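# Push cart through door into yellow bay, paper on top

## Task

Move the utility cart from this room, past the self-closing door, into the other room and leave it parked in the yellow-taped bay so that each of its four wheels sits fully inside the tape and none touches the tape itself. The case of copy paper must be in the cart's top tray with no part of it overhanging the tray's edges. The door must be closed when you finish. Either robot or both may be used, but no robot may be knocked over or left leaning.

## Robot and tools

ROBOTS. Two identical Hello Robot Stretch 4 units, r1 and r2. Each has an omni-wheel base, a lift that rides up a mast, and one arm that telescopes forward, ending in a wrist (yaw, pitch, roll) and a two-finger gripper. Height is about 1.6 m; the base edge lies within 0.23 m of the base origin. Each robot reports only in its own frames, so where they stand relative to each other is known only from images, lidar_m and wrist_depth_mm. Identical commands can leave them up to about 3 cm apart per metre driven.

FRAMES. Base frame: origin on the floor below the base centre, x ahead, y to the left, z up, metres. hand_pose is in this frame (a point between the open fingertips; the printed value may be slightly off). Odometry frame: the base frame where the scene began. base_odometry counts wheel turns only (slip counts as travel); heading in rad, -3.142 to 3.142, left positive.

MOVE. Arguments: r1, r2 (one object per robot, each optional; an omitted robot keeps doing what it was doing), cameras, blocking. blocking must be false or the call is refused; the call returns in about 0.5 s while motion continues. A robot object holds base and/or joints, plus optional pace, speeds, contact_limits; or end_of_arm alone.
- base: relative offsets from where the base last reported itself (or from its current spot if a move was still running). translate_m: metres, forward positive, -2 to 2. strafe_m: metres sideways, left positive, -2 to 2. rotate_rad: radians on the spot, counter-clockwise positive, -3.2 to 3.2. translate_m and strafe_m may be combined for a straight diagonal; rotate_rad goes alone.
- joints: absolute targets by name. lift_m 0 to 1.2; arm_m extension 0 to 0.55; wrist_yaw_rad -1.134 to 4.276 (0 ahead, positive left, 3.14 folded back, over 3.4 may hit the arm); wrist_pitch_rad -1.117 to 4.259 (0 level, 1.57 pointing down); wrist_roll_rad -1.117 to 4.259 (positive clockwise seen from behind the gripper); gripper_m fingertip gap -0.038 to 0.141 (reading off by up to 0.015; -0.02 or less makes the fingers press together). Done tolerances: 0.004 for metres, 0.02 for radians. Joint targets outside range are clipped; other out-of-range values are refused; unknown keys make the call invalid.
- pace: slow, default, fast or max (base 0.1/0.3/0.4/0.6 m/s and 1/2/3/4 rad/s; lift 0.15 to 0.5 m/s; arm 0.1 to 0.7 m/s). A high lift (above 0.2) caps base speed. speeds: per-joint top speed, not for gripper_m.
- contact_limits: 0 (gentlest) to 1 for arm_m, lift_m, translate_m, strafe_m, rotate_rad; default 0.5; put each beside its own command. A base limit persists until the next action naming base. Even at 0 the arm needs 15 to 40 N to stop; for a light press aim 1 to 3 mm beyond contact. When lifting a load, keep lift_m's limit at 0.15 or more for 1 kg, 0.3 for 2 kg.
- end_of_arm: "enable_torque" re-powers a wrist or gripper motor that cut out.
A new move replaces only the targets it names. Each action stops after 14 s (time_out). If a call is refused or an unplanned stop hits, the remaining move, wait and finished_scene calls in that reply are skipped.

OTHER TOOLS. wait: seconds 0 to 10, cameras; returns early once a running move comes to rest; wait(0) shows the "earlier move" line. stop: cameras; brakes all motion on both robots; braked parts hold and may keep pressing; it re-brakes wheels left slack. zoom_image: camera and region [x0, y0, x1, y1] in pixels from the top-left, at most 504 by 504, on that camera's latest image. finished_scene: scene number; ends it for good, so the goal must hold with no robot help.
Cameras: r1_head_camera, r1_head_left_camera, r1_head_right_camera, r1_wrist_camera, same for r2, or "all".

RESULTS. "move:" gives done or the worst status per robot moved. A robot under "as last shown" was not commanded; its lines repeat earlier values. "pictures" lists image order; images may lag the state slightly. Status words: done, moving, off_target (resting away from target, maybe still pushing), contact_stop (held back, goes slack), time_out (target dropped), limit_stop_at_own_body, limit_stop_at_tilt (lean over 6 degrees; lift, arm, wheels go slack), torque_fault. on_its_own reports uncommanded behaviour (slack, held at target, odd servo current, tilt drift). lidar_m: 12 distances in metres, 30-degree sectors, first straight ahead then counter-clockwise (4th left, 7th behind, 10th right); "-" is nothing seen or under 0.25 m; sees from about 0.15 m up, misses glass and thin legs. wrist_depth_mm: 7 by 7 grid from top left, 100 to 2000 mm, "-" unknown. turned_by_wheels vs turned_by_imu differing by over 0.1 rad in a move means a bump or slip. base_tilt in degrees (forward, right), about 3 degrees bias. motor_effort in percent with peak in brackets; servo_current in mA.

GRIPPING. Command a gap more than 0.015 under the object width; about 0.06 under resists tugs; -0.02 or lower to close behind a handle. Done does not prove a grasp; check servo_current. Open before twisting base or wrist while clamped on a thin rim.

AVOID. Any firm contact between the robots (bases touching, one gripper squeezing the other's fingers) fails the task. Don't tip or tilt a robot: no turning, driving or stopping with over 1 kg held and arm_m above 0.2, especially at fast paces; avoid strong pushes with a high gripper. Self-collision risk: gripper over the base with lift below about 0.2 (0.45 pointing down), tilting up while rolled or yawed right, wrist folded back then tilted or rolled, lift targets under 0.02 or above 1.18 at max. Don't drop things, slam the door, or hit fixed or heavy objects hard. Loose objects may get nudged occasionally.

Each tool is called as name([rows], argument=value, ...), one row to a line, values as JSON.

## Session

move(blocking=false)

Scene clock: 0.00 s.
r1.base_odometry: x=+0.000 y=+0.000 heading=+0.000
r1.turned_by_wheels: +0.000
r1.turned_by_imu: +0.000
r1.base_tilt: forward=-1.6 right=+1.3
r1.lidar_m: 0.96 1.73 2.02 2.40 3.92 1.60 0.85 0.77 0.78 0.89 0.77 0.78
r1.base_status: not commanded
r1.joint_positions: lift_m=+0.124 arm_m=+0.000 wrist_yaw_rad=+3.194 wrist_pitch_rad=+0.002 wrist_roll_rad=+0.000 gripper_m=+0.056
r1.joint_status: not commanded
r1.measured_speeds: all 0
r1.motor_effort: lift_m=+19 arm_m=-4 wheel_0=-2 wheel_1=+1 wheel_2=+0
r1.servo_current: wrist_yaw_rad=59 wrist_pitch_rad=46 wrist_roll_rad=46 gripper_m=39
r1.hand_pose: x=-0.1216 y=+0.0722 z=+0.3019 quat_wxyz=(-0.026, -0.001, +0.000, +1.000) (m; r1's base frame)
r1.wrist_depth_mm: - 135 - - - - - / - 123 135 - - - - / - 121 191 - - - - / 110 136 194 - - - - / 137 - - - 1618 - - / 226 - 190 1098 188 1160 1118 / 224 163 750 798 768 768 759
r2.base_odometry: x=+0.000 y=+0.000 heading=+0.000
r2.turned_by_wheels: +0.000
r2.turned_by_imu: +0.000
r2.base_tilt: forward=-0.6 right=+0.1
r2.lidar_m: 1.29 1.32 1.58 2.33 2.36 2.78 1.41 1.41 2.77 2.39 2.42 1.48
r2.base_status: not commanded
r2.joint_positions: lift_m=+0.200 arm_m=+0.000 wrist_yaw_rad=+3.211 wrist_pitch_rad=+0.001 wrist_roll_rad=+0.000 gripper_m=+0.056
r2.joint_status: not commanded
r2.measured_speeds: all 0
r2.motor_effort: lift_m=+18 arm_m=-4 wheel_0=-1 wheel_1=+1 wheel_2=+1
r2.servo_current: wrist_yaw_rad=46 wrist_pitch_rad=39 wrist_roll_rad=52 gripper_m=52
r2.hand_pose: x=-0.1229 y=+0.0671 z=+0.3779 quat_wxyz=(-0.035, -0.001, +0.000, +0.999) (m; r2's base frame)
r2.wrist_depth_mm: - - 137 - - - - / - - 137 - - - - / - 109 138 - - - - / - 140 175 - - - - / 214 - - - - - - / 213 1281 196 1255 190 1336 1182 / 208 243 866 - - 854 878
pictures: r1_head_camera, r1_head_left_camera, r1_head_right_camera, r1_wrist_camera, r2_head_camera, r2_head_left_camera, r2_head_right_camera, r2_wrist_camera
Images, in order (width x height): r1_head_camera 420x560, r1_head_left_camera 420x672, r1_head_right_camera 420x672, r1_wrist_camera 616x392, r2_head_camera 420x560, r2_head_left_camera 420x672, r2_head_right_camera 420x672, r2_wrist_camera 616x392.

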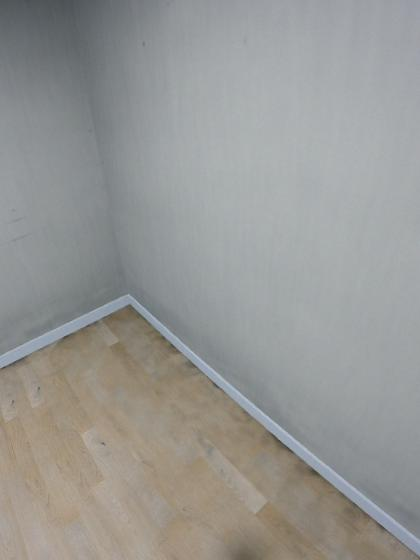

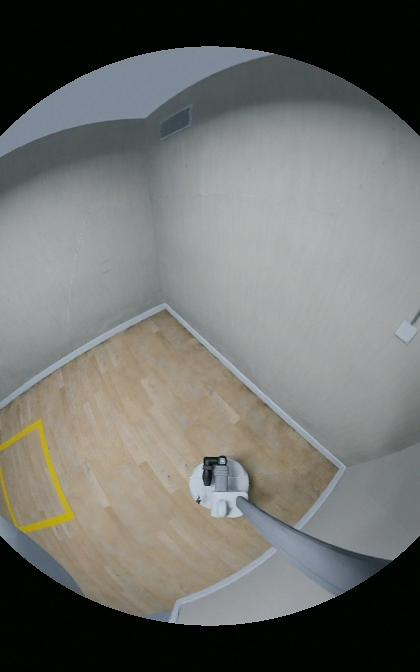

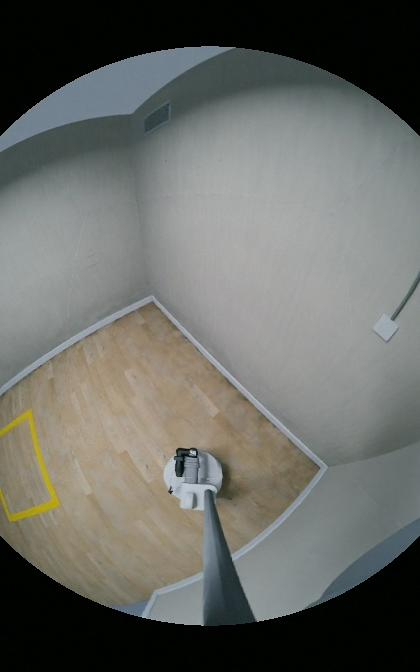

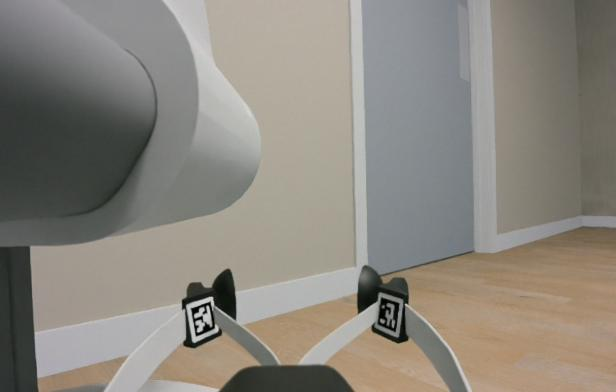

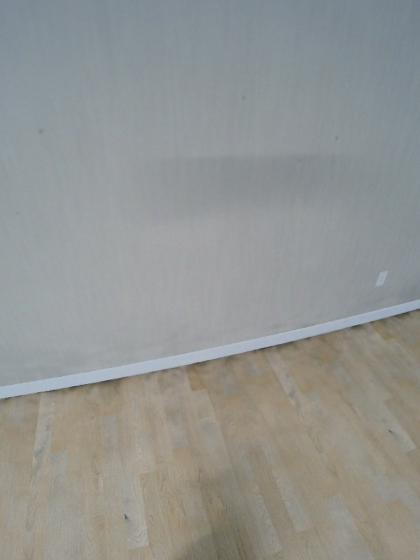

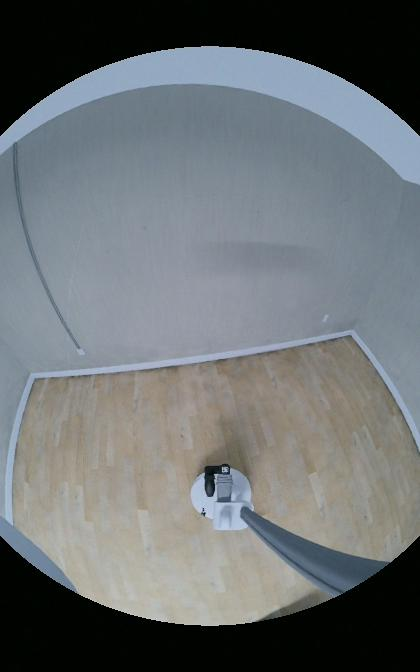

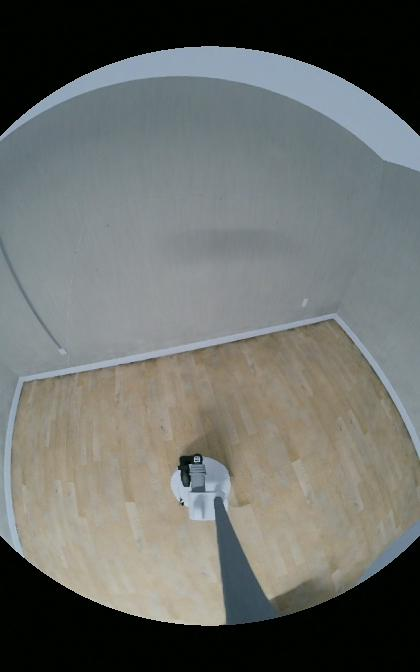

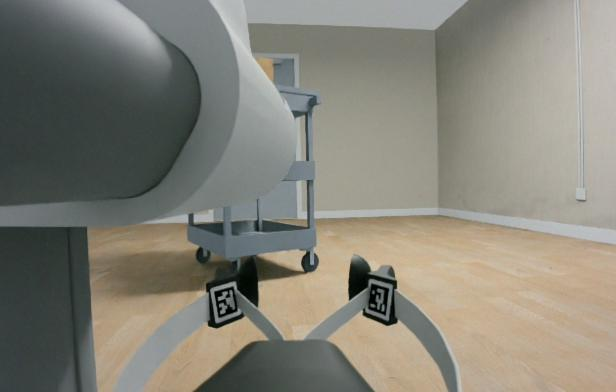

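move(blocking=false, r1={"base":{"rotate_rad":2.2}}, r2={"base":{"rotate_rad":-3.0}})

wait(seconds=2.5)

wait(seconds=1, cameras=["r1_head_camera","r1_head_left_camera","r2_head_camera","r2_head_left_camera","r2_head_right_camera"])

zoom_image(camera="r2_head_camera", region=[0, 0, 420, 500])

Scene clock: 8.53 s.
move: r1 moving; r2 moving
r1.base_odometry: x=+0.000 y=+0.000 heading=+0.253
r1.turned_by_wheels: +0.253
r1.turned_by_imu: +0.253
r1.base_tilt: forward=-1.6 right=+1.3
r1.lidar_m: 1.15 2.01 2.11 2.98 2.65 1.07 0.80 0.74 0.81 0.80 0.72 0.82
r1.base_status: rotate_rad moving
r1.joint_positions: lift_m=+0.124 arm_m=+0.000 wrist_yaw_rad=+3.194 wrist_pitch_rad=+0.002 wrist_roll_rad=+0.000 gripper_m=+0.056
r1.joint_status: not commanded
r1.measured_speeds: translate_m=+0.000 strafe_m=+0.000 rotate_rad=+0.974 lift_m=+0.000 arm_m=+0.000 wrist_yaw_rad=+0.000 wrist_pitch_rad=+0.000 wrist_roll_rad=+0.000
r1.motor_effort: lift_m=+19(20) arm_m=-4(4) wheel_0=-7(9) wheel_1=-6(7) wheel_2=-6(7)
r1.servo_current: wrist_yaw_rad=46(59) wrist_pitch_rad=39(52) wrist_roll_rad=33(65) gripper_m=39(46)
r1.hand_pose: x=-0.1216 y=+0.0722 z=+0.3019 quat_wxyz=(-0.026, -0.001, +0.000, +1.000) (m; r1's base frame)
r1.wrist_depth_mm: - 135 - - - - 1808 / - 123 135 - - - 1808 / - 121 192 - - - 1756 / 111 136 195 - - - 1808 / 137 - - - - - 1756 / 226 - 190 976 188 1118 1138 / 224 152 759 798 778 750 759
r2.base_odometry: x=+0.000 y=+0.000 heading=-0.252
r2.turned_by_wheels: -0.252
r2.turned_by_imu: -0.244
r2.base_tilt: forward=-0.7 right=+0.0
r2.lidar_m: 1.35 1.27 1.41 2.01 2.34 2.43 3.58 1.41 3.28 2.43 2.39 1.79
r2.base_status: rotate_rad moving
r2.joint_positions: lift_m=+0.200 arm_m=+0.000 wrist_yaw_rad=+3.211 wrist_pitch_rad=+0.001 wrist_roll_rad=+0.000 gripper_m=+0.056
r2.joint_status: not commanded
r2.measured_speeds: translate_m=+0.001 strafe_m=+0.000 rotate_rad=-0.977 lift_m=+0.000 arm_m=+0.000 wrist_yaw_rad=+0.000 wrist_pitch_rad=+0.000 wrist_roll_rad=+0.000
r2.motor_effort: lift_m=+18(18) arm_m=-4(4) wheel_0=+11(11) wheel_1=+9(10) wheel_2=+10(11)
r2.servo_current: wrist_yaw_rad=52(52) wrist_pitch_rad=46(46) wrist_roll_rad=52(65) gripper_m=46(52)
r2.hand_pose: x=-0.1229 y=+0.0671 z=+0.3779 quat_wxyz=(-0.035, -0.001, +0.000, +0.999) (m; r2's base frame)
r2.wrist_depth_mm: - - 137 - - - - / - - 137 - - - - / - 109 138 - - - - / - 140 176 - - - - / 214 1756 - - - - - / 213 1281 196 1308 190 1336 1182 / 208 242 878 - - 854 878
pictures: none

Scene clock: 10.43 s.
earlier move: r1 done; r2 moving
r1.base_odometry: x=+0.000 y=+0.000 heading=+2.200
r1.turned_by_wheels: +1.947
r1.turned_by_imu: +1.958
r1.base_tilt: forward=-1.6 right=+1.3
r1.lidar_m: 3.89 1.25 0.82 0.74 0.77 0.85 0.76 0.79 1.01 2.02 2.04 2.59
r1.base_status: done
r1.joint_positions: lift_m=+0.124 arm_m=+0.000 wrist_yaw_rad=+3.194 wrist_pitch_rad=+0.002 wrist_roll_rad=+0.000 gripper_m=+0.056
r1.joint_status: not commanded
r1.measured_speeds: all 0
r1.motor_effort: lift_m=+19(20) arm_m=-4(4) wheel_0=-1(10) wheel_1=+1(9) wheel_2=+1(8)
r1.servo_current: wrist_yaw_rad=46(65) wrist_pitch_rad=39(52) wrist_roll_rad=59(65) gripper_m=46(52)
r1.hand_pose: x=-0.1216 y=+0.0722 z=+0.3019 quat_wxyz=(-0.026, -0.001, +0.000, +1.000) (m; r1's base frame)
r1.wrist_depth_mm: - 135 - - - - - / - 123 135 - - - - / - 121 191 - - - - / 111 136 194 - - - - / 137 - - - - - - / 216 - 190 - 187 - - / 224 750 759 143 778 759 759
r2.base_odometry: x=+0.000 y=+0.000 heading=-2.990
r2.turned_by_wheels: -2.738
r2.turned_by_imu: -2.664
r2.base_tilt: forward=-0.7 right=+0.1
r2.lidar_m: 1.40 3.63 2.50 2.40 1.99 1.40 1.31 1.35 1.80 2.32 2.40 3.18
r2.base_status: rotate_rad moving
r2.joint_positions: lift_m=+0.200 arm_m=+0.000 wrist_yaw_rad=+3.211 wrist_pitch_rad=+0.001 wrist_roll_rad=+0.000 gripper_m=+0.056
r2.joint_status: not commanded
r2.measured_speeds: translate_m=+0.000 strafe_m=+0.000 rotate_rad=-0.222 lift_m=+0.000 arm_m=+0.000 wrist_yaw_rad=+0.000 wrist_pitch_rad=+0.000 wrist_roll_rad=+0.000
r2.motor_effort: lift_m=+18(18) arm_m=-4(4) wheel_0=+3(14) wheel_1=+2(11) wheel_2=+5(11)
r2.servo_current: wrist_yaw_rad=33(52) wrist_pitch_rad=39(46) wrist_roll_rad=46(65) gripper_m=46(52)
r2.hand_pose: x=-0.1228 y=+0.0671 z=+0.3779 quat_wxyz=(-0.035, -0.001, +0.000, +0.999) (m; r2's base frame)
r2.wrist_depth_mm: - - 137 - - - - / - 107 137 - - - - / - 110 138 235 - - - / - 140 165 - - - - / 216 - - - - - - / 214 1281 194 1182 190 1205 1205 / 211 245 878 - - 854 866
wait: 1.90 of 2.5 s (r1 has come to rest)
pictures: none

Scene clock: 10.83 s.
earlier move: r2 done
r1.base_odometry: x=+0.000 y=+0.000 heading=+2.200
r1.turned_by_wheels: +0.000
r1.turned_by_imu: +0.000
r1.base_tilt: forward=-1.6 right=+1.3
r1.lidar_m: 3.92 1.26 0.82 0.74 0.77 0.84 0.76 0.78 1.01 2.00 2.03 2.59
r1.base_status: done
r1.joint_positions: lift_m=+0.124 arm_m=+0.000 wrist_yaw_rad=+3.194 wrist_pitch_rad=+0.002 wrist_roll_rad=+0.000 gripper_m=+0.056
r1.joint_status: not commanded
r1.measured_speeds: all 0
r1.motor_effort: lift_m=+20(20) arm_m=-4(4) wheel_0=-1(10) wheel_1=+1(9) wheel_2=+1(8)
r1.servo_current: wrist_yaw_rad=52(65) wrist_pitch_rad=33(52) wrist_roll_rad=33(65) gripper_m=46(52)
r1.hand_pose: x=-0.1216 y=+0.0722 z=+0.3019 quat_wxyz=(-0.026, -0.001, +0.000, +1.000) (m; r1's base frame)
r1.wrist_depth_mm: - 135 - - - - - / - 123 135 - - - - / - 121 191 - - - - / 111 135 194 - - - - / 137 - - - - - - / 216 - 190 - 187 - - / 224 759 750 143 778 768 759
r2.base_odometry: x=+0.000 y=+0.000 heading=-2.999
r2.turned_by_wheels: -0.009
r2.turned_by_imu: -0.009
r2.base_tilt: forward=-0.6 right=+0.0
r2.lidar_m: 1.39 3.65 2.51 2.38 2.04 1.41 1.30 1.35 1.78 2.32 2.39 3.18
r2.base_status: done
r2.joint_positions: lift_m=+0.200 arm_m=+0.000 wrist_yaw_rad=+3.211 wrist_pitch_rad=+0.001 wrist_roll_rad=+0.000 gripper_m=+0.056
r2.joint_status: not commanded
r2.measured_speeds: all 0
r2.motor_effort: lift_m=+18(18) arm_m=-4(4) wheel_0=+3(14) wheel_1=+3(11) wheel_2=+4(11)
r2.servo_current: wrist_yaw_rad=52(52) wrist_pitch_rad=46(46) wrist_roll_rad=39(65) gripper_m=46(52)
r2.hand_pose: x=-0.1228 y=+0.0671 z=+0.3779 quat_wxyz=(-0.035, -0.001, +0.000, +0.999) (m; r2's base frame)
r2.wrist_depth_mm: - - 137 - - - - / - 107 137 - - - - / - 110 139 235 - - - / - 140 165 - - - - / 216 - - - - - - / 213 1308 195 1182 190 1205 1182 / 211 244 878 - - 854 878
wait: 0.40 of 1 s (r2 has come to rest)
pictures: r1_head_camera, r1_head_left_camera, r2_head_camera, r2_head_left_camera, r2_head_right_camera
Images, in order (width x height): r1_head_camera 420x560, r1_head_left_camera 420x672, r2_head_camera 420x560, r2_head_left_camera 420x672, r2_head_right_camera 420x672.

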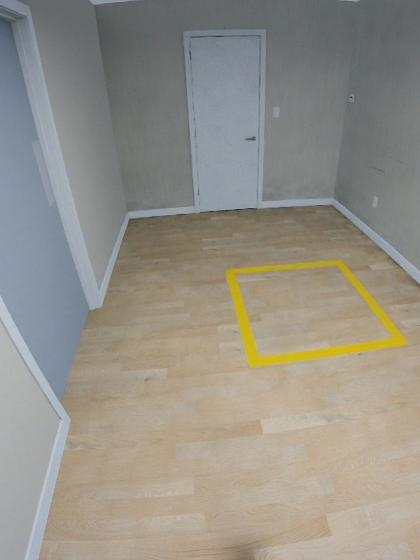

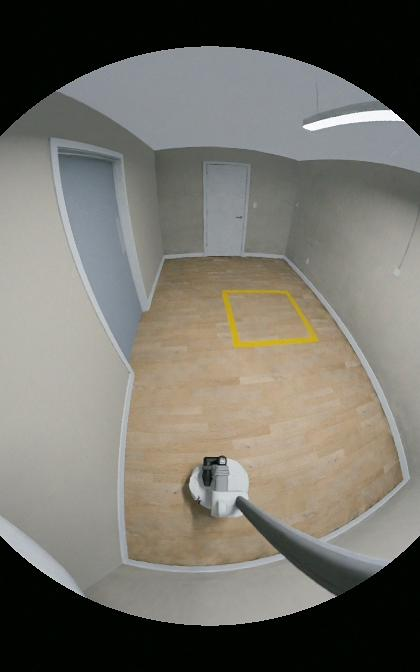

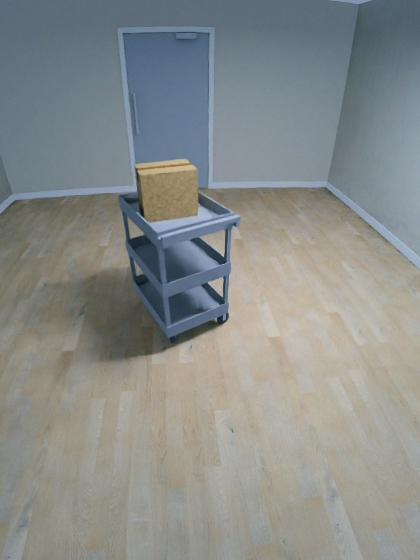

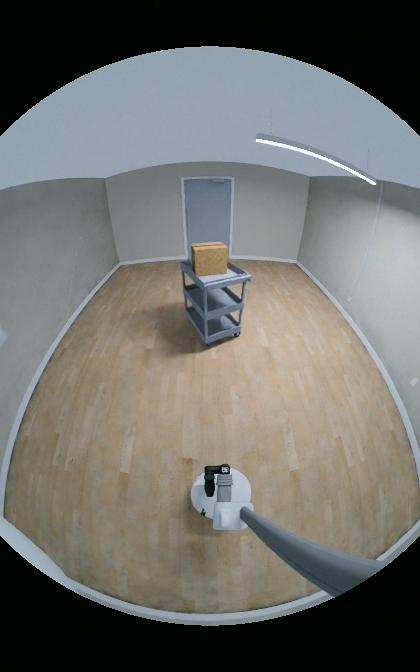

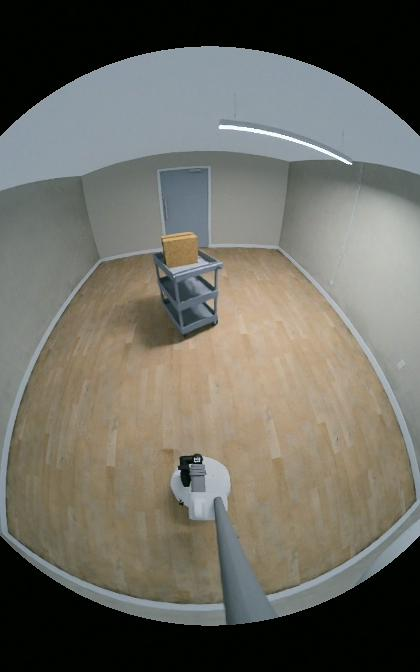

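Scaled by 1.008 from the camera's 420x560 image, which has a finer 1200x1600 frame.

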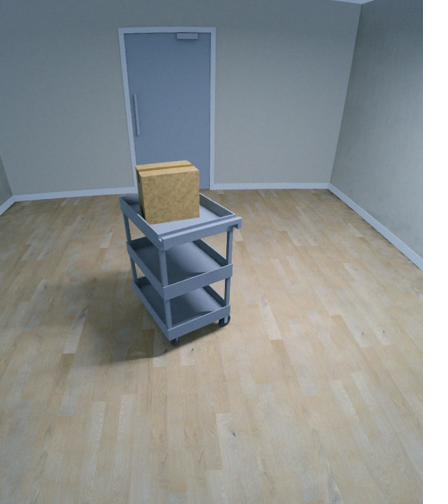

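move(blocking=false, r1={"base":{"rotate_rad":1.69},"joints":{"lift_m":0.28,"wrist_yaw_rad":3.05}}, r2={"base":{"rotate_rad":0.63},"joints":{"lift_m":0.6,"gripper_m":0.1}})

wait(seconds=1.2)

wait(seconds=1.2)

move(blocking=false, r1={"base":{"strafe_m":-1.66},"pace":"fast"}, r2={"base":{"strafe_m":-0.71,"translate_m":0.3},"joints":{"lift_m":0.684,"wrist_yaw_rad":0,"wrist_roll_rad":1.571}})

wait(seconds=3.5)

wait(seconds=3.5, cameras=["r1_head_camera","r1_head_left_camera","r2_head_camera","r2_wrist_camera"])

Scene clock: 35.53 s.
move: r1 moving; r2 moving
r1.base_odometry: x=+0.000 y=+0.000 heading=+2.453
r1.turned_by_wheels: +0.253
r1.turned_by_imu: +0.253
r1.base_tilt: forward=-1.6 right=+1.3
r1.lidar_m: 2.21 0.99 0.76 0.76 0.84 0.79 0.76 0.86 1.34 2.04 2.21 3.31
r1.base_status: rotate_rad moving
r1.joint_positions: lift_m=+0.162 arm_m=+0.000 wrist_yaw_rad=+3.053 wrist_pitch_rad=+0.002 wrist_roll_rad=+0.000 gripper_m=+0.056
r1.joint_status: lift_m moving; wrist_yaw_rad moving
r1.measured_speeds: translate_m=+0.000 strafe_m=+0.000 rotate_rad=+0.980 lift_m=+0.146 arm_m=+0.000 wrist_yaw_rad=+0.000 wrist_pitch_rad=+0.000 wrist_roll_rad=+0.000
r1.motor_effort: lift_m=+25(27) arm_m=-4(4) wheel_0=-9(9) wheel_1=-7(8) wheel_2=-6(7)
r1.servo_current: wrist_yaw_rad=85(91) wrist_pitch_rad=39(46) wrist_roll_rad=39(52) gripper_m=46(46)
r1.hand_pose: x=-0.1086 y=+0.1127 z=+0.3395 quat_wxyz=(+0.044, -0.001, +0.000, +0.999) (m; r1's base frame)
r1.wrist_depth_mm: 137 154 - - - - - / 126 140 - - - - - / 124 157 - - - - - / 138 183 - - - - - / - - - - - - - / - - 191 - 187 - - / 878 164 768 143 798 809 809
r2.base_odometry: x=+0.000 y=+0.000 heading=-2.748
r2.turned_by_wheels: +0.251
r2.turned_by_imu: +0.245
r2.base_tilt: forward=-0.7 right=+0.1
r2.lidar_m: 1.35 2.98 2.37 2.38 1.61 1.33 1.31 1.48 2.35 2.33 2.61 1.51
r2.base_status: rotate_rad moving
r2.joint_positions: lift_m=+0.238 arm_m=+0.000 wrist_yaw_rad=+3.211 wrist_pitch_rad=+0.001 wrist_roll_rad=+0.000 gripper_m=+0.075
r2.joint_status: lift_m moving; gripper_m moving
r2.measured_speeds: translate_m=+0.000 strafe_m=+0.000 rotate_rad=+0.980 lift_m=+0.146 arm_m=+0.000 wrist_yaw_rad=+0.000 wrist_pitch_rad=+0.000 wrist_roll_rad=+0.000
r2.motor_effort: lift_m=+23(24) arm_m=-4(4) wheel_0=-7(10) wheel_1=-9(9) wheel_2=-10(11)
r2.servo_current: wrist_yaw_rad=46(52) wrist_pitch_rad=46(46) wrist_roll_rad=52(59) gripper_m=91(98)
r2.hand_pose: x=-0.1228 y=+0.0671 z=+0.4157 quat_wxyz=(-0.035, -0.001, +0.000, +0.999) (m; r2's base frame)
r2.wrist_depth_mm: - - 137 - - - - / - 107 137 - - - - / - 110 138 236 - - - / - 140 165 - - - - / 216 - - - - - - / 213 1397 190 1255 189 1205 1182 / 211 891 1008 - 976 904 931
pictures: none

Scene clock: 36.73 s.
earlier move: r1 moving; r2 moving
r1.base_odometry: x=+0.000 y=+0.000 heading=-2.411
r1.turned_by_wheels: +1.419
r1.turned_by_imu: +1.427
r1.base_tilt: forward=-1.6 right=+1.3
r1.lidar_m: 0.72 0.78 0.81 0.77 0.80 1.08 2.01 2.11 2.84 3.42 1.13 0.80
r1.base_status: rotate_rad moving
r1.joint_positions: lift_m=+0.280 arm_m=+0.000 wrist_yaw_rad=+3.052 wrist_pitch_rad=+0.002 wrist_roll_rad=+0.000 gripper_m=+0.056
r1.joint_status: lift_m moving; wrist_yaw_rad moving
r1.measured_speeds: translate_m=+0.000 strafe_m=-0.001 rotate_rad=+0.304 lift_m=+0.000 arm_m=+0.000 wrist_yaw_rad=+0.000 wrist_pitch_rad=+0.000 wrist_roll_rad=+0.000
r1.motor_effort: lift_m=+24(27) arm_m=-4(4) wheel_0=-2(10) wheel_1=-2(9) wheel_2=-1(8)
r1.servo_current: wrist_yaw_rad=59(98) wrist_pitch_rad=39(52) wrist_roll_rad=39(72) gripper_m=46(46)
r1.hand_pose: x=-0.1086 y=+0.1127 z=+0.4571 quat_wxyz=(+0.045, -0.001, +0.000, +0.999) (m; r1's base frame)
r1.wrist_depth_mm: 137 246 - - - - - / 128 140 - - - - - / 125 168 - - - - - / 138 187 - - - - - / 163 - - - - - - / 1708 1756 193 1661 187 - - / 1229 1060 1078 153 1118 991 -
r2.base_odometry: x=+0.000 y=+0.000 heading=-2.370
r2.turned_by_wheels: +0.378
r2.turned_by_imu: +0.368
r2.base_tilt: forward=-0.6 right=+0.1
r2.lidar_m: 3.31 2.47 2.38 1.80 1.35 1.30 1.39 1.98 2.33 2.46 3.48 1.38
r2.base_status: done
r2.joint_positions: lift_m=+0.540 arm_m=+0.000 wrist_yaw_rad=+3.211 wrist_pitch_rad=+0.001 wrist_roll_rad=+0.000 gripper_m=+0.100
r2.joint_status: lift_m moving; the others done
r2.measured_speeds: translate_m=+0.000 strafe_m=+0.000 rotate_rad=+0.000 lift_m=+0.194 arm_m=+0.000 wrist_yaw_rad=+0.000 wrist_pitch_rad=+0.000 wrist_roll_rad=+0.000
r2.motor_effort: lift_m=+19(25) arm_m=-4(4) wheel_0=-2(11) wheel_1=-3(9) wheel_2=-5(11)
r2.servo_current: wrist_yaw_rad=52(52) wrist_pitch_rad=39(46) wrist_roll_rad=39(59) gripper_m=52(98)
r2.hand_pose: x=-0.1228 y=+0.0671 z=+0.7182 quat_wxyz=(-0.035, -0.001, +0.000, +0.999) (m; r2's base frame)
r2.wrist_depth_mm: - - 137 - - - - / - 107 137 - - - - / - 113 138 236 - - - / - 140 178 - - - - / 216 - - - - - - / 213 - 193 - 186 - - / 212 1464 1661 - - - -
wait: 1.20 s; no rest
pictures: none

Scene clock: 37.17 s.
earlier move: r1 done; r2 moving
r1.base_odometry: x=+0.000 y=+0.000 heading=-2.394
r1.turned_by_wheels: +0.018
r1.turned_by_imu: +0.018
r1.base_tilt: forward=-1.6 right=+1.3
r1.lidar_m: 0.74 0.79 0.81 0.76 0.78 1.08 2.00 2.12 2.90 3.20 1.12 0.81
r1.base_status: done
r1.joint_positions: lift_m=+0.280 arm_m=+0.000 wrist_yaw_rad=+3.052 wrist_pitch_rad=+0.002 wrist_roll_rad=+0.000 gripper_m=+0.056
r1.joint_status: all done
r1.measured_speeds: all 0
r1.motor_effort: lift_m=+24(27) arm_m=-3(4) wheel_0=-3(10) wheel_1=-2(9) wheel_2=-1(8)
r1.servo_current: wrist_yaw_rad=46(98) wrist_pitch_rad=39(52) wrist_roll_rad=59(72) gripper_m=39(52)
r1.hand_pose: x=-0.1086 y=+0.1127 z=+0.4571 quat_wxyz=(+0.045, -0.001, +0.000, +0.999) (m; r1's base frame)
r1.wrist_depth_mm: 137 247 - - - - - / 128 141 - - - - - / 125 167 - - - - - / 138 186 - - - - - / - - - - - - - / 1708 1708 193 1708 188 - - / 1229 1078 1078 154 1118 991 -
r2.base_odometry: x=+0.000 y=+0.000 heading=-2.370
r2.turned_by_wheels: +0.000
r2.turned_by_imu: +0.000
r2.base_tilt: forward=-0.7 right=+0.1
r2.lidar_m: 3.31 2.47 2.39 1.82 1.37 1.31 1.39 2.01 2.32 2.47 3.47 1.39
r2.base_status: done
r2.joint_positions: lift_m=+0.594 arm_m=+0.000 wrist_yaw_rad=+3.211 wrist_pitch_rad=+0.001 wrist_roll_rad=+0.000 gripper_m=+0.100
r2.joint_status: lift_m moving; the others done
r2.measured_speeds: translate_m=+0.000 strafe_m=+0.000 rotate_rad=+0.000 lift_m=+0.064 arm_m=+0.000 wrist_yaw_rad=+0.000 wrist_pitch_rad=+0.000 wrist_roll_rad=+0.000
r2.motor_effort: lift_m=+23(25) arm_m=-4(4) wheel_0=-3(11) wheel_1=-3(9) wheel_2=-5(11)
r2.servo_current: wrist_yaw_rad=46(52) wrist_pitch_rad=39(46) wrist_roll_rad=46(59) gripper_m=52(98)
r2.hand_pose: x=-0.1228 y=+0.0671 z=+0.7719 quat_wxyz=(-0.035, -0.001, +0.000, +0.999) (m; r2's base frame)
r2.wrist_depth_mm: - - 137 - - - - / - 107 137 - - - - / - 113 138 234 - - - / - 140 178 - - - - / 215 - - - - - - / 213 - 193 - 185 - - / 211 1537 1756 - - - -
wait: 0.43 of 1.2 s (r1 has come to rest)
pictures: none

Scene clock: 37.67 s.
move: r1 moving; r2 moving
r1.base_odometry: x=-0.039 y=+0.043 heading=-2.394
r1.turned_by_wheels: +0.000
r1.turned_by_imu: +0.000
r1.base_tilt: forward=-1.6 right=+1.2
r1.lidar_m: 0.73 0.78 0.87 0.83 0.87 1.20 2.01 2.13 2.86 3.21 1.13 0.79
r1.base_status: strafe_m moving
r1.joint_positions: lift_m=+0.280 arm_m=+0.000 wrist_yaw_rad=+3.052 wrist_pitch_rad=+0.002 wrist_roll_rad=+0.000 gripper_m=+0.056
r1.joint_status: not commanded
r1.measured_speeds: translate_m=+0.000 strafe_m=-0.225 rotate_rad=-0.001 lift_m=+0.000 arm_m=+0.000 wrist_yaw_rad=+0.000 wrist_pitch_rad=+0.000 wrist_roll_rad=+0.000
r1.motor_effort: lift_m=+24(24) arm_m=-4(4) wheel_0=+12(12) wheel_1=-11(14) wheel_2=-1(2)
r1.servo_current: wrist_yaw_rad=33(59) wrist_pitch_rad=39(46) wrist_roll_rad=52(59) gripper_m=39(46)
r1.hand_pose: x=-0.1086 y=+0.1127 z=+0.4571 quat_wxyz=(+0.045, -0.001, +0.000, +0.999) (m; r1's base frame)
r1.wrist_depth_mm: 137 247 - - - - - / 129 141 - - - - - / 125 165 - - - - - / 138 187 - - - - - / - - - - - - - / 1661 1756 193 1708 187 - - / 1182 1078 1078 153 1118 1042 -
r2.base_odometry: x=-0.029 y=+0.012 heading=-2.371
r2.turned_by_wheels: -0.001
r2.turned_by_imu: +0.000
r2.base_tilt: forward=-0.7 right=+0.1
r2.lidar_m: 3.30 2.49 2.38 1.86 1.38 1.32 1.43 2.06 2.30 2.44 3.42 1.39
r2.base_status: translate_m moving; strafe_m moving
r2.joint_positions: lift_m=+0.656 arm_m=+0.000 wrist_yaw_rad=+2.649 wrist_pitch_rad=+0.001 wrist_roll_rad=+0.588 gripper_m=+0.100
r2.joint_status: lift_m moving; wrist_yaw_rad moving; wrist_roll_rad moving
r2.measured_speeds: translate_m=+0.049 strafe_m=-0.111 rotate_rad=+0.001 lift_m=+0.133 arm_m=+0.000 wrist_yaw_rad=-1.740 wrist_pitch_rad=+0.000 wrist_roll_rad=+1.820
r2.motor_effort: lift_m=+20(26) arm_m=-4(4) wheel_0=+11(11) wheel_1=-9(11) wheel_2=-8(9)
r2.servo_current: wrist_yaw_rad=98(124) wrist_pitch_rad=46(46) wrist_roll_rad=78(85) gripper_m=46(52)
r2.hand_pose: x=-0.0419 y=+0.2133 z=+0.8342 quat_wxyz=(+0.233, +0.070, +0.281, +0.928) (m; r2's base frame)
r2.wrist_depth_mm: - - - - - - - / - - - - - - - / - - - - - - - / - - - - - - - / - - - - - - - / 255 - 189 - 185 1366 1255 / - - - - - 1308 1118
pictures: none

Scene clock: 41.17 s.
earlier move: r1 moving; r2 moving
r1.base_odometry: x=-0.971 y=+1.047 heading=-2.394
r1.turned_by_wheels: +0.000
r1.turned_by_imu: -0.009
r1.base_tilt: forward=-1.6 right=+1.3
r1.lidar_m: 0.84 0.84 1.09 2.19 2.27 2.08 1.98 2.07 2.61 2.52 1.14 0.90
r1.base_status: strafe_m moving
r1.joint_positions: lift_m=+0.280 arm_m=+0.000 wrist_yaw_rad=+3.052 wrist_pitch_rad=+0.002 wrist_roll_rad=+0.000 gripper_m=+0.056
r1.joint_status: not commanded
r1.measured_speeds: translate_m=+0.000 strafe_m=-0.400 rotate_rad=+0.000 lift_m=+0.000 arm_m=+0.000 wrist_yaw_rad=+0.000 wrist_pitch_rad=+0.000 wrist_roll_rad=+0.000
r1.motor_effort: lift_m=+24(24) arm_m=-3(4) wheel_0=+7(13) wheel_1=-7(14) wheel_2=-1(2)
r1.servo_current: wrist_yaw_rad=39(78) wrist_pitch_rad=46(52) wrist_roll_rad=33(65) gripper_m=46(46)
r1.hand_pose: x=-0.1086 y=+0.1127 z=+0.4572 quat_wxyz=(+0.045, -0.001, +0.000, +0.999) (m; r1's base frame)
r1.wrist_depth_mm: 137 246 - - - - - / 129 140 - - - - - / 125 165 - - - - - / 138 187 - - - - - / - - - - - - - / 1708 1756 194 1708 187 1576 1618 / 1205 1078 1025 153 1118 1078 1118
r2.base_odometry: x=-0.710 y=+0.300 heading=-2.371
r2.turned_by_wheels: +0.000
r2.turned_by_imu: +0.001
r2.base_tilt: forward=-0.6 right=+0.1
r2.lidar_m: 0.88 2.95 2.82 2.65 2.02 1.94 2.09 1.96 1.89 2.02 2.86 0.91
r2.base_status: translate_m moving; strafe_m moving
r2.joint_positions: lift_m=+0.684 arm_m=+0.000 wrist_yaw_rad=+0.003 wrist_pitch_rad=+0.001 wrist_roll_rad=+1.569 gripper_m=+0.100
r2.joint_status: all done
r2.measured_speeds: all 0
r2.motor_effort: lift_m=+21(26) arm_m=-4(4) wheel_0=+3(14) wheel_1=-2(11) wheel_2=-5(10)
r2.servo_current: wrist_yaw_rad=52(137) wrist_pitch_rad=39(52) wrist_roll_rad=59(111) gripper_m=46(59)
r2.hand_pose: x=+0.4596 y=-0.0866 z=+0.8616 quat_wxyz=(+0.708, +0.706, +0.001, +0.001) (m; r2's base frame)
r2.wrist_depth_mm: - - - - - 1499 1182 / - - - 891 - 707 - / - - 946 891 - 707 - / - - - 946 - 723 - / - - - - - 1464 1229 / - - 192 - 194 1499 1229 / - - - - - 1808 1182
wait: 3.50 s; no rest
pictures: none

Scene clock: 41.20 s.
earlier move: r1 moving; r2 done
r1.base_odometry: x=-0.980 y=+1.057 heading=-2.394
r1.turned_by_wheels: +0.000
r1.turned_by_imu: +0.000
r1.base_tilt: forward=-1.6 right=+1.3
r1.lidar_m: 0.85 0.85 1.10 2.19 2.29 2.09 1.98 2.09 2.60 2.50 1.14 0.89
r1.base_status: strafe_m moving
r1.joint_positions: lift_m=+0.280 arm_m=+0.000 wrist_yaw_rad=+3.052 wrist_pitch_rad=+0.002 wrist_roll_rad=+0.000 gripper_m=+0.056
r1.joint_status: not commanded
r1.measured_speeds: translate_m=+0.000 strafe_m=-0.400 rotate_rad=+0.002 lift_m=+0.000 arm_m=+0.000 wrist_yaw_rad=+0.000 wrist_pitch_rad=+0.000 wrist_roll_rad=+0.000
r1.motor_effort: lift_m=+24(24) arm_m=-4(4) wheel_0=+8(13) wheel_1=-6(14) wheel_2=+0(2)
r1.servo_current: wrist_yaw_rad=39(78) wrist_pitch_rad=46(52) wrist_roll_rad=33(65) gripper_m=46(46)
r1.hand_pose: x=-0.1086 y=+0.1127 z=+0.4572 quat_wxyz=(+0.045, -0.001, +0.000, +0.999) (m; r1's base frame)
r1.wrist_depth_mm: 137 247 - - - - - / 129 140 - - - - - / 125 165 - - - - - / 138 187 - - - - - / - - - - - - - / 1756 1708 193 1708 187 1618 1618 / 1229 1060 1025 153 1118 1098 1138
r2.base_odometry: x=-0.710 y=+0.300 heading=-2.371
r2.turned_by_wheels: +0.000
r2.turned_by_imu: +0.000
r2.base_tilt: forward=-0.6 right=+0.1
r2.lidar_m: 0.89 2.92 2.78 2.66 2.01 1.93 2.05 1.95 1.88 2.04 2.86 0.92
r2.base_status: done
r2.joint_positions: lift_m=+0.684 arm_m=+0.000 wrist_yaw_rad=+0.003 wrist_pitch_rad=+0.001 wrist_roll_rad=+1.569 gripper_m=+0.100
r2.joint_status: all done
r2.measured_speeds: all 0
r2.motor_effort: lift_m=+21(26) arm_m=-4(4) wheel_0=+1(14) wheel_1=-3(11) wheel_2=-5(10)
r2.servo_current: wrist_yaw_rad=52(137) wrist_pitch_rad=39(52) wrist_roll_rad=59(111) gripper_m=46(59)
r2.hand_pose: x=+0.4596 y=-0.0866 z=+0.8616 quat_wxyz=(+0.708, +0.706, +0.001, +0.001) (m; r2's base frame)
r2.wrist_depth_mm: - - - - - 1499 1160 / - - - 878 - 691 - / - - 946 891 - 707 - / - - - 946 - 732 - / - - - - - 1430 1205 / - - 193 - 194 1499 1205 / - - - - - 1863 1182
wait: 0.03 of 3.5 s (r2 has come to rest)
pictures: r1_head_camera, r1_head_left_camera, r2_head_camera, r2_wrist_camera
Images, in order (width x height): r1_head_camera 420x560, r1_head_left_camera 420x672, r2_head_camera 420x560, r2_wrist_camera 616x392.

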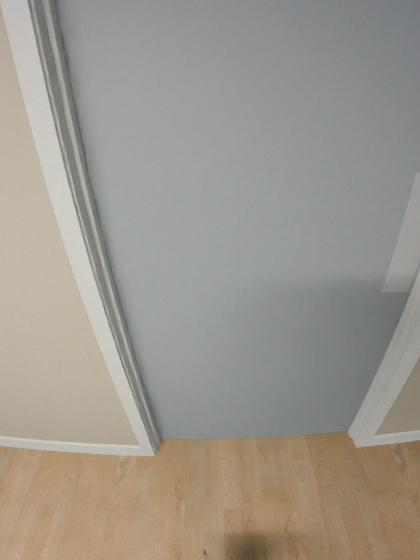

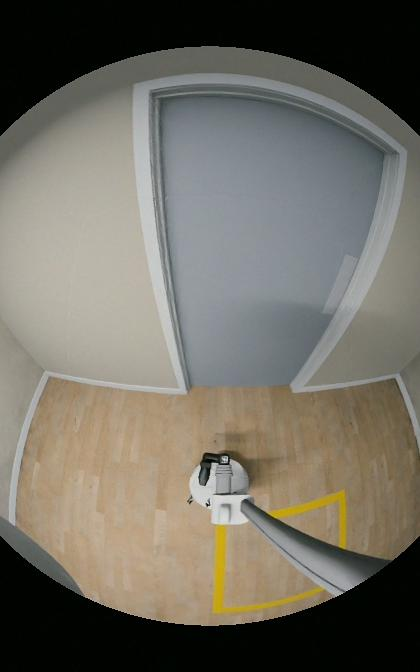

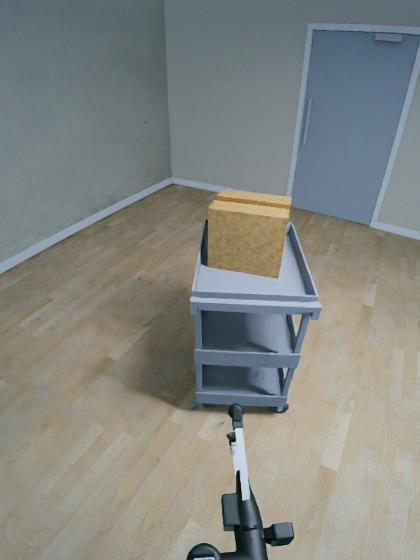

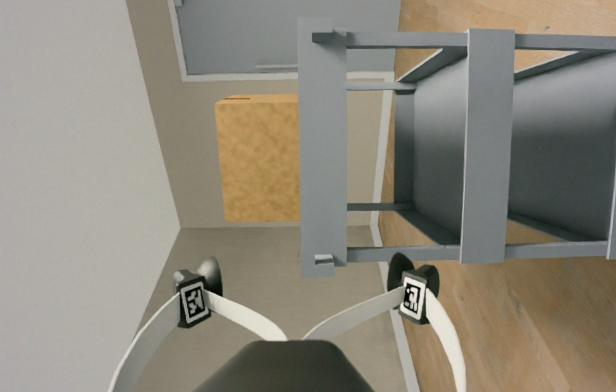

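move(blocking=false, r2={"base":{"strafe_m":-0.12,"translate_m":0.455},"pace":"slow"})

move(blocking=false, r1={"base":{"translate_m":1.05},"contact_limits":{"translate_m":1.0},"pace":"slow"})

wait(seconds=4.8)

wait(seconds=0.5, cameras=["r2_wrist_camera","r2_head_camera","r1_head_camera","r1_head_left_camera"])

Scene clock: 76.20 s.
earlier move: r1 done
move: r2 moving
r1.base_odometry: x=-1.129 y=+1.217 heading=-2.394
r1.turned_by_wheels: +0.000
r1.turned_by_imu: -0.002
r1.base_tilt: forward=-1.6 right=+1.3
r1.lidar_m: 0.85 0.90 1.12 2.43 2.49 2.08 1.97 2.09 2.39 2.29 1.19 0.90
r1.base_status: done
r1.joint_positions: lift_m=+0.280 arm_m=+0.000 wrist_yaw_rad=+3.052 wrist_pitch_rad=+0.002 wrist_roll_rad=+0.000 gripper_m=+0.056
r1.joint_status: not commanded
r1.measured_speeds: all 0
r1.motor_effort: lift_m=+24(24) arm_m=-4(4) wheel_0=-2(2) wheel_1=+1(1) wheel_2=-1(1)
r1.servo_current: wrist_yaw_rad=52(65) wrist_pitch_rad=39(46) wrist_roll_rad=46(59) gripper_m=39(46)
r1.hand_pose: x=-0.1086 y=+0.1127 z=+0.4572 quat_wxyz=(+0.045, -0.001, +0.000, +0.999) (m; r1's base frame)
r1.wrist_depth_mm: 137 139 - - - - - / 114 139 - - - - - / 121 154 - - - - - / 138 181 - - - - - / 152 - - - - - - / 1756 1708 193 1921 188 1618 1576 / 1229 1098 1078 143 1118 1078 1160
r2.base_odometry: x=-0.721 y=+0.294 heading=-2.370
r2.turned_by_wheels: +0.000
r2.turned_by_imu: +0.001
r2.base_tilt: forward=-0.7 right=+0.0
r2.lidar_m: 0.87 2.91 2.79 2.69 2.02 1.95 2.09 1.96 1.88 2.00 2.84 0.91
r2.base_status: translate_m moving; strafe_m moving
r2.joint_positions: lift_m=+0.684 arm_m=+0.000 wrist_yaw_rad=+0.003 wrist_pitch_rad=+0.001 wrist_roll_rad=+1.569 gripper_m=+0.100
r2.joint_status: not commanded
r2.measured_speeds: translate_m=+0.048 strafe_m=-0.013 rotate_rad=+0.000 lift_m=+0.000 arm_m=+0.000 wrist_yaw_rad=+0.000 wrist_pitch_rad=+0.000 wrist_roll_rad=+0.000
r2.motor_effort: lift_m=+21(21) arm_m=-4(4) wheel_0=+9(9) wheel_1=+4(5) wheel_2=-9(10)
r2.servo_current: wrist_yaw_rad=39(52) wrist_pitch_rad=46(46) wrist_roll_rad=39(59) gripper_m=52(52)
r2.hand_pose: x=+0.4596 y=-0.0866 z=+0.8616 quat_wxyz=(+0.708, +0.706, +0.001, +0.001) (m; r2's base frame)
r2.wrist_depth_mm: - - - - - 1366 1182 / - - - 866 - 676 - / - - 917 878 - 699 - / - - - 931 - 707 - / - - - - - 1430 1182 / - - 193 - 194 1537 1205 / - - - - - 1863 1205
pictures: none

Scene clock: 76.70 s.
earlier move: r2 moving
move: r1 moving
r1.base_odometry: x=-1.138 y=+1.209 heading=-2.394
r1.turned_by_wheels: +0.000
r1.turned_by_imu: +0.000
r1.base_tilt: forward=-1.6 right=+1.2
r1.lidar_m: 0.84 0.88 1.08 2.42 2.51 2.11 2.00 2.09 2.40 2.29 1.13 0.89
r1.base_status: translate_m moving
r1.joint_positions: lift_m=+0.280 arm_m=+0.000 wrist_yaw_rad=+3.052 wrist_pitch_rad=+0.002 wrist_roll_rad=+0.000 gripper_m=+0.056
r1.joint_status: not commanded
r1.measured_speeds: translate_m=+0.048 strafe_m=+0.000 rotate_rad=-0.002 lift_m=+0.000 arm_m=+0.000 wrist_yaw_rad=+0.000 wrist_pitch_rad=+0.000 wrist_roll_rad=+0.000
r1.motor_effort: lift_m=+24(24) arm_m=-4(4) wheel_0=+6(6) wheel_1=+4(5) wheel_2=-6(7)
r1.servo_current: wrist_yaw_rad=52(65) wrist_pitch_rad=39(52) wrist_roll_rad=52(52) gripper_m=39(46)
r1.contact_limits: translate_m 1
r1.hand_pose: x=-0.1086 y=+0.1127 z=+0.4572 quat_wxyz=(+0.045, -0.001, +0.000, +0.999) (m; r1's base frame)
r1.wrist_depth_mm: 137 140 - - - - - / 114 140 - - - - - / 121 154 - - - - - / 138 180 - - - - - / - - - - - - - / 1756 1708 194 1808 187 1618 1576 / 1205 1078 1098 143 1118 1118 1138
r2.base_odometry: x=-0.755 y=+0.275 heading=-2.370
r2.turned_by_wheels: +0.000
r2.turned_by_imu: +0.000
r2.base_tilt: forward=-0.7 right=+0.1
r2.lidar_m: 0.84 2.92 2.79 2.70 2.04 1.99 2.13 1.97 1.91 2.03 2.86 0.86
r2.base_status: translate_m moving; strafe_m moving
r2.joint_positions: lift_m=+0.684 arm_m=+0.000 wrist_yaw_rad=+0.003 wrist_pitch_rad=+0.001 wrist_roll_rad=+1.569 gripper_m=+0.100
r2.joint_status: not commanded
r2.measured_speeds: translate_m=+0.097 strafe_m=-0.026 rotate_rad=+0.005 lift_m=+0.000 arm_m=+0.000 wrist_yaw_rad=+0.000 wrist_pitch_rad=+0.000 wrist_roll_rad=+0.000
r2.motor_effort: lift_m=+21(21) arm_m=-4(4) wheel_0=+6(10) wheel_1=+5(6) wheel_2=-8(11)
r2.servo_current: wrist_yaw_rad=39(52) wrist_pitch_rad=39(46) wrist_roll_rad=52(59) gripper_m=52(59)
r2.hand_pose: x=+0.4596 y=-0.0866 z=+0.8616 quat_wxyz=(+0.708, +0.706, +0.001, +0.001) (m; r2's base frame)
r2.wrist_depth_mm: - - - - - 798 1160 / - - - 647 - 654 - / - - 878 854 - 661 - / - - 931 891 - 676 - / - - - - - 683 1255 / - - 193 - 193 1537 1205 / - - - - - 1863 1182
pictures: none

Scene clock: 81.50 s.
earlier move: r1 moving; r2 moving
r1.base_odometry: x=-1.481 y=+0.890 heading=-2.393
r1.turned_by_wheels: +0.000
r1.turned_by_imu: +0.000
r1.base_tilt: forward=-1.6 right=+1.3
r1.lidar_m: 0.38 0.38 0.55 1.19 2.50 2.59 2.46 2.59 2.41 1.40 0.51 0.40
r1.base_status: translate_m moving
r1.joint_positions: lift_m=+0.280 arm_m=+0.000 wrist_yaw_rad=+3.052 wrist_pitch_rad=+0.002 wrist_roll_rad=+0.000 gripper_m=+0.056
r1.joint_status: not commanded
r1.measured_speeds: translate_m=+0.099 strafe_m=+0.000 rotate_rad=+0.005 lift_m=+0.000 arm_m=+0.000 wrist_yaw_rad=+0.000 wrist_pitch_rad=+0.000 wrist_roll_rad=+0.000
r1.motor_effort: lift_m=+24(24) arm_m=-3(4) wheel_0=+4(7) wheel_1=+5(7) wheel_2=-3(7)
r1.servo_current: wrist_yaw_rad=39(72) wrist_pitch_rad=39(52) wrist_roll_rad=52(65) gripper_m=39(46)
r1.contact_limits: translate_m 1
r1.hand_pose: x=-0.1086 y=+0.1127 z=+0.4572 quat_wxyz=(+0.045, -0.001, +0.000, +0.999) (m; r1's base frame)
r1.wrist_depth_mm: 137 139 - - - - - / 114 140 - - - - - / 121 154 - - - - - / 138 181 - - - - - / - - - - - - - / 1708 1756 194 1921 187 1661 1576 / 1229 1078 1078 143 1138 1060 1138
r2.base_odometry: x=-1.119 y=+0.069 heading=-2.370
r2.turned_by_wheels: +0.000
r2.turned_by_imu: +0.001
r2.base_tilt: forward=-0.6 right=+0.1
r2.lidar_m: 0.44 0.48 2.68 2.83 2.43 2.38 2.54 2.09 2.02 2.13 3.06 0.44
r2.base_status: translate_m moving; strafe_m moving
r2.joint_positions: lift_m=+0.684 arm_m=+0.000 wrist_yaw_rad=+0.003 wrist_pitch_rad=+0.001 wrist_roll_rad=+1.569 gripper_m=+0.100
r2.joint_status: not commanded
r2.measured_speeds: all 0
r2.motor_effort: lift_m=+21(21) arm_m=-4(4) wheel_0=+5(11) wheel_1=+4(7) wheel_2=-6(11)
r2.servo_current: wrist_yaw_rad=46(59) wrist_pitch_rad=46(46) wrist_roll_rad=46(59) gripper_m=52(59)
r2.hand_pose: x=+0.4596 y=-0.0866 z=+0.8616 quat_wxyz=(+0.708, +0.706, +0.001, +0.001) (m; r2's base frame)
r2.wrist_depth_mm: - - - 183 238 1661 549 / - - - 186 244 778 - / - 455 445 190 250 842 - / - - 473 194 254 842 - / - - 496 198 258 866 - / - - 195 202 193 - - / - - - - - 1756 488
wait: 4.80 s; no rest
pictures: none

Scene clock: 81.67 s.
earlier move: r1 moving; r2 done
r1.base_odometry: x=-1.493 y=+0.879 heading=-2.394
r1.turned_by_wheels: +0.000
r1.turned_by_imu: +0.000
r1.base_tilt: forward=-1.6 right=+1.3
r1.lidar_m: 0.36 0.38 0.51 1.09 2.53 2.59 2.48 2.62 2.39 1.33 0.52 0.38
r1.base_status: translate_m moving
r1.joint_positions: lift_m=+0.280 arm_m=+0.000 wrist_yaw_rad=+3.052 wrist_pitch_rad=+0.002 wrist_roll_rad=+0.000 gripper_m=+0.056
r1.joint_status: not commanded
r1.measured_speeds: translate_m=+0.101 strafe_m=-0.001 rotate_rad=+0.000 lift_m=+0.000 arm_m=+0.000 wrist_yaw_rad=+0.000 wrist_pitch_rad=+0.000 wrist_roll_rad=+0.000
r1.motor_effort: lift_m=+24(24) arm_m=-3(4) wheel_0=+5(7) wheel_1=+3(7) wheel_2=-4(7)
r1.servo_current: wrist_yaw_rad=72(72) wrist_pitch_rad=39(52) wrist_roll_rad=39(65) gripper_m=39(46)
r1.contact_limits: translate_m 1
r1.hand_pose: x=-0.1086 y=+0.1127 z=+0.4572 quat_wxyz=(+0.045, -0.001, +0.000, +0.999) (m; r1's base frame)
r1.wrist_depth_mm: 137 140 - - - - - / 114 139 - - - - - / 120 154 - - - - - / 138 181 - - - - - / - - - - - - - / 1756 1708 194 1808 188 1661 1618 / 1205 1078 1060 143 1118 1078 1118
r2.base_odometry: x=-1.119 y=+0.069 heading=-2.370
r2.turned_by_wheels: +0.000
r2.turned_by_imu: +0.000
r2.base_tilt: forward=-0.6 right=+0.0
r2.lidar_m: 0.41 0.46 2.67 2.83 2.47 2.39 2.51 2.10 2.03 2.17 3.05 0.42
r2.base_status: done
r2.joint_positions: lift_m=+0.684 arm_m=+0.000 wrist_yaw_rad=+0.003 wrist_pitch_rad=+0.001 wrist_roll_rad=+1.569 gripper_m=+0.100
r2.joint_status: not commanded
r2.measured_speeds: all 0
r2.motor_effort: lift_m=+21(21) arm_m=-4(4) wheel_0=+4(11) wheel_1=+4(7) wheel_2=-5(11)
r2.servo_current: wrist_yaw_rad=52(59) wrist_pitch_rad=33(52) wrist_roll_rad=52(59) gripper_m=52(59)
r2.hand_pose: x=+0.4596 y=-0.0866 z=+0.8616 quat_wxyz=(+0.708, +0.706, +0.001, +0.001) (m; r2's base frame)
r2.wrist_depth_mm: - - - 184 238 1708 554 / - - - 186 244 768 - / - 459 449 189 250 842 - / - - 477 194 254 854 - / - - 496 198 258 866 - / - - 195 202 193 - - / - - - - - 1756 496
wait: 0.17 of 0.5 s (r2 has come to rest)
pictures: r1_head_camera, r1_head_left_camera, r2_head_camera, r2_wrist_camera
Images, in order (width x height): r1_head_camera 420x560, r1_head_left_camera 420x672, r2_head_camera 420x560, r2_wrist_camera 616x392.

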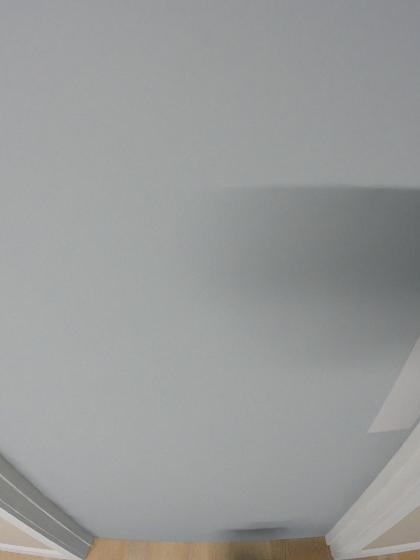

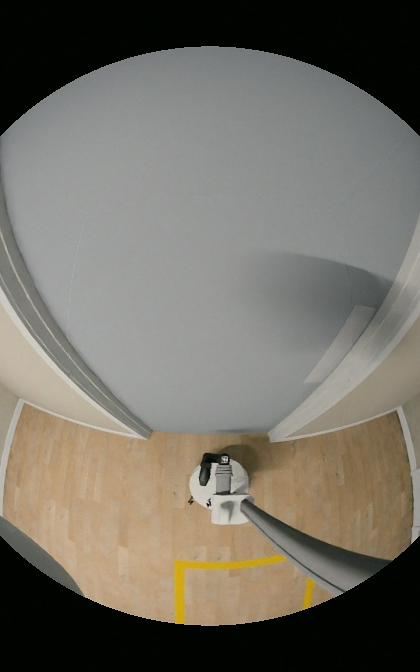

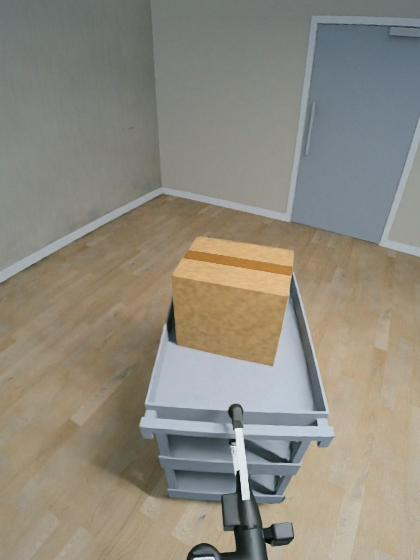

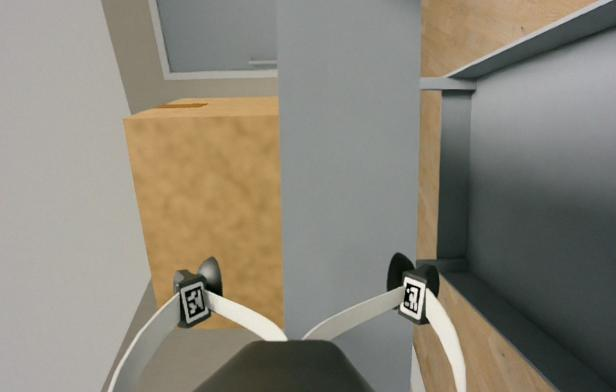

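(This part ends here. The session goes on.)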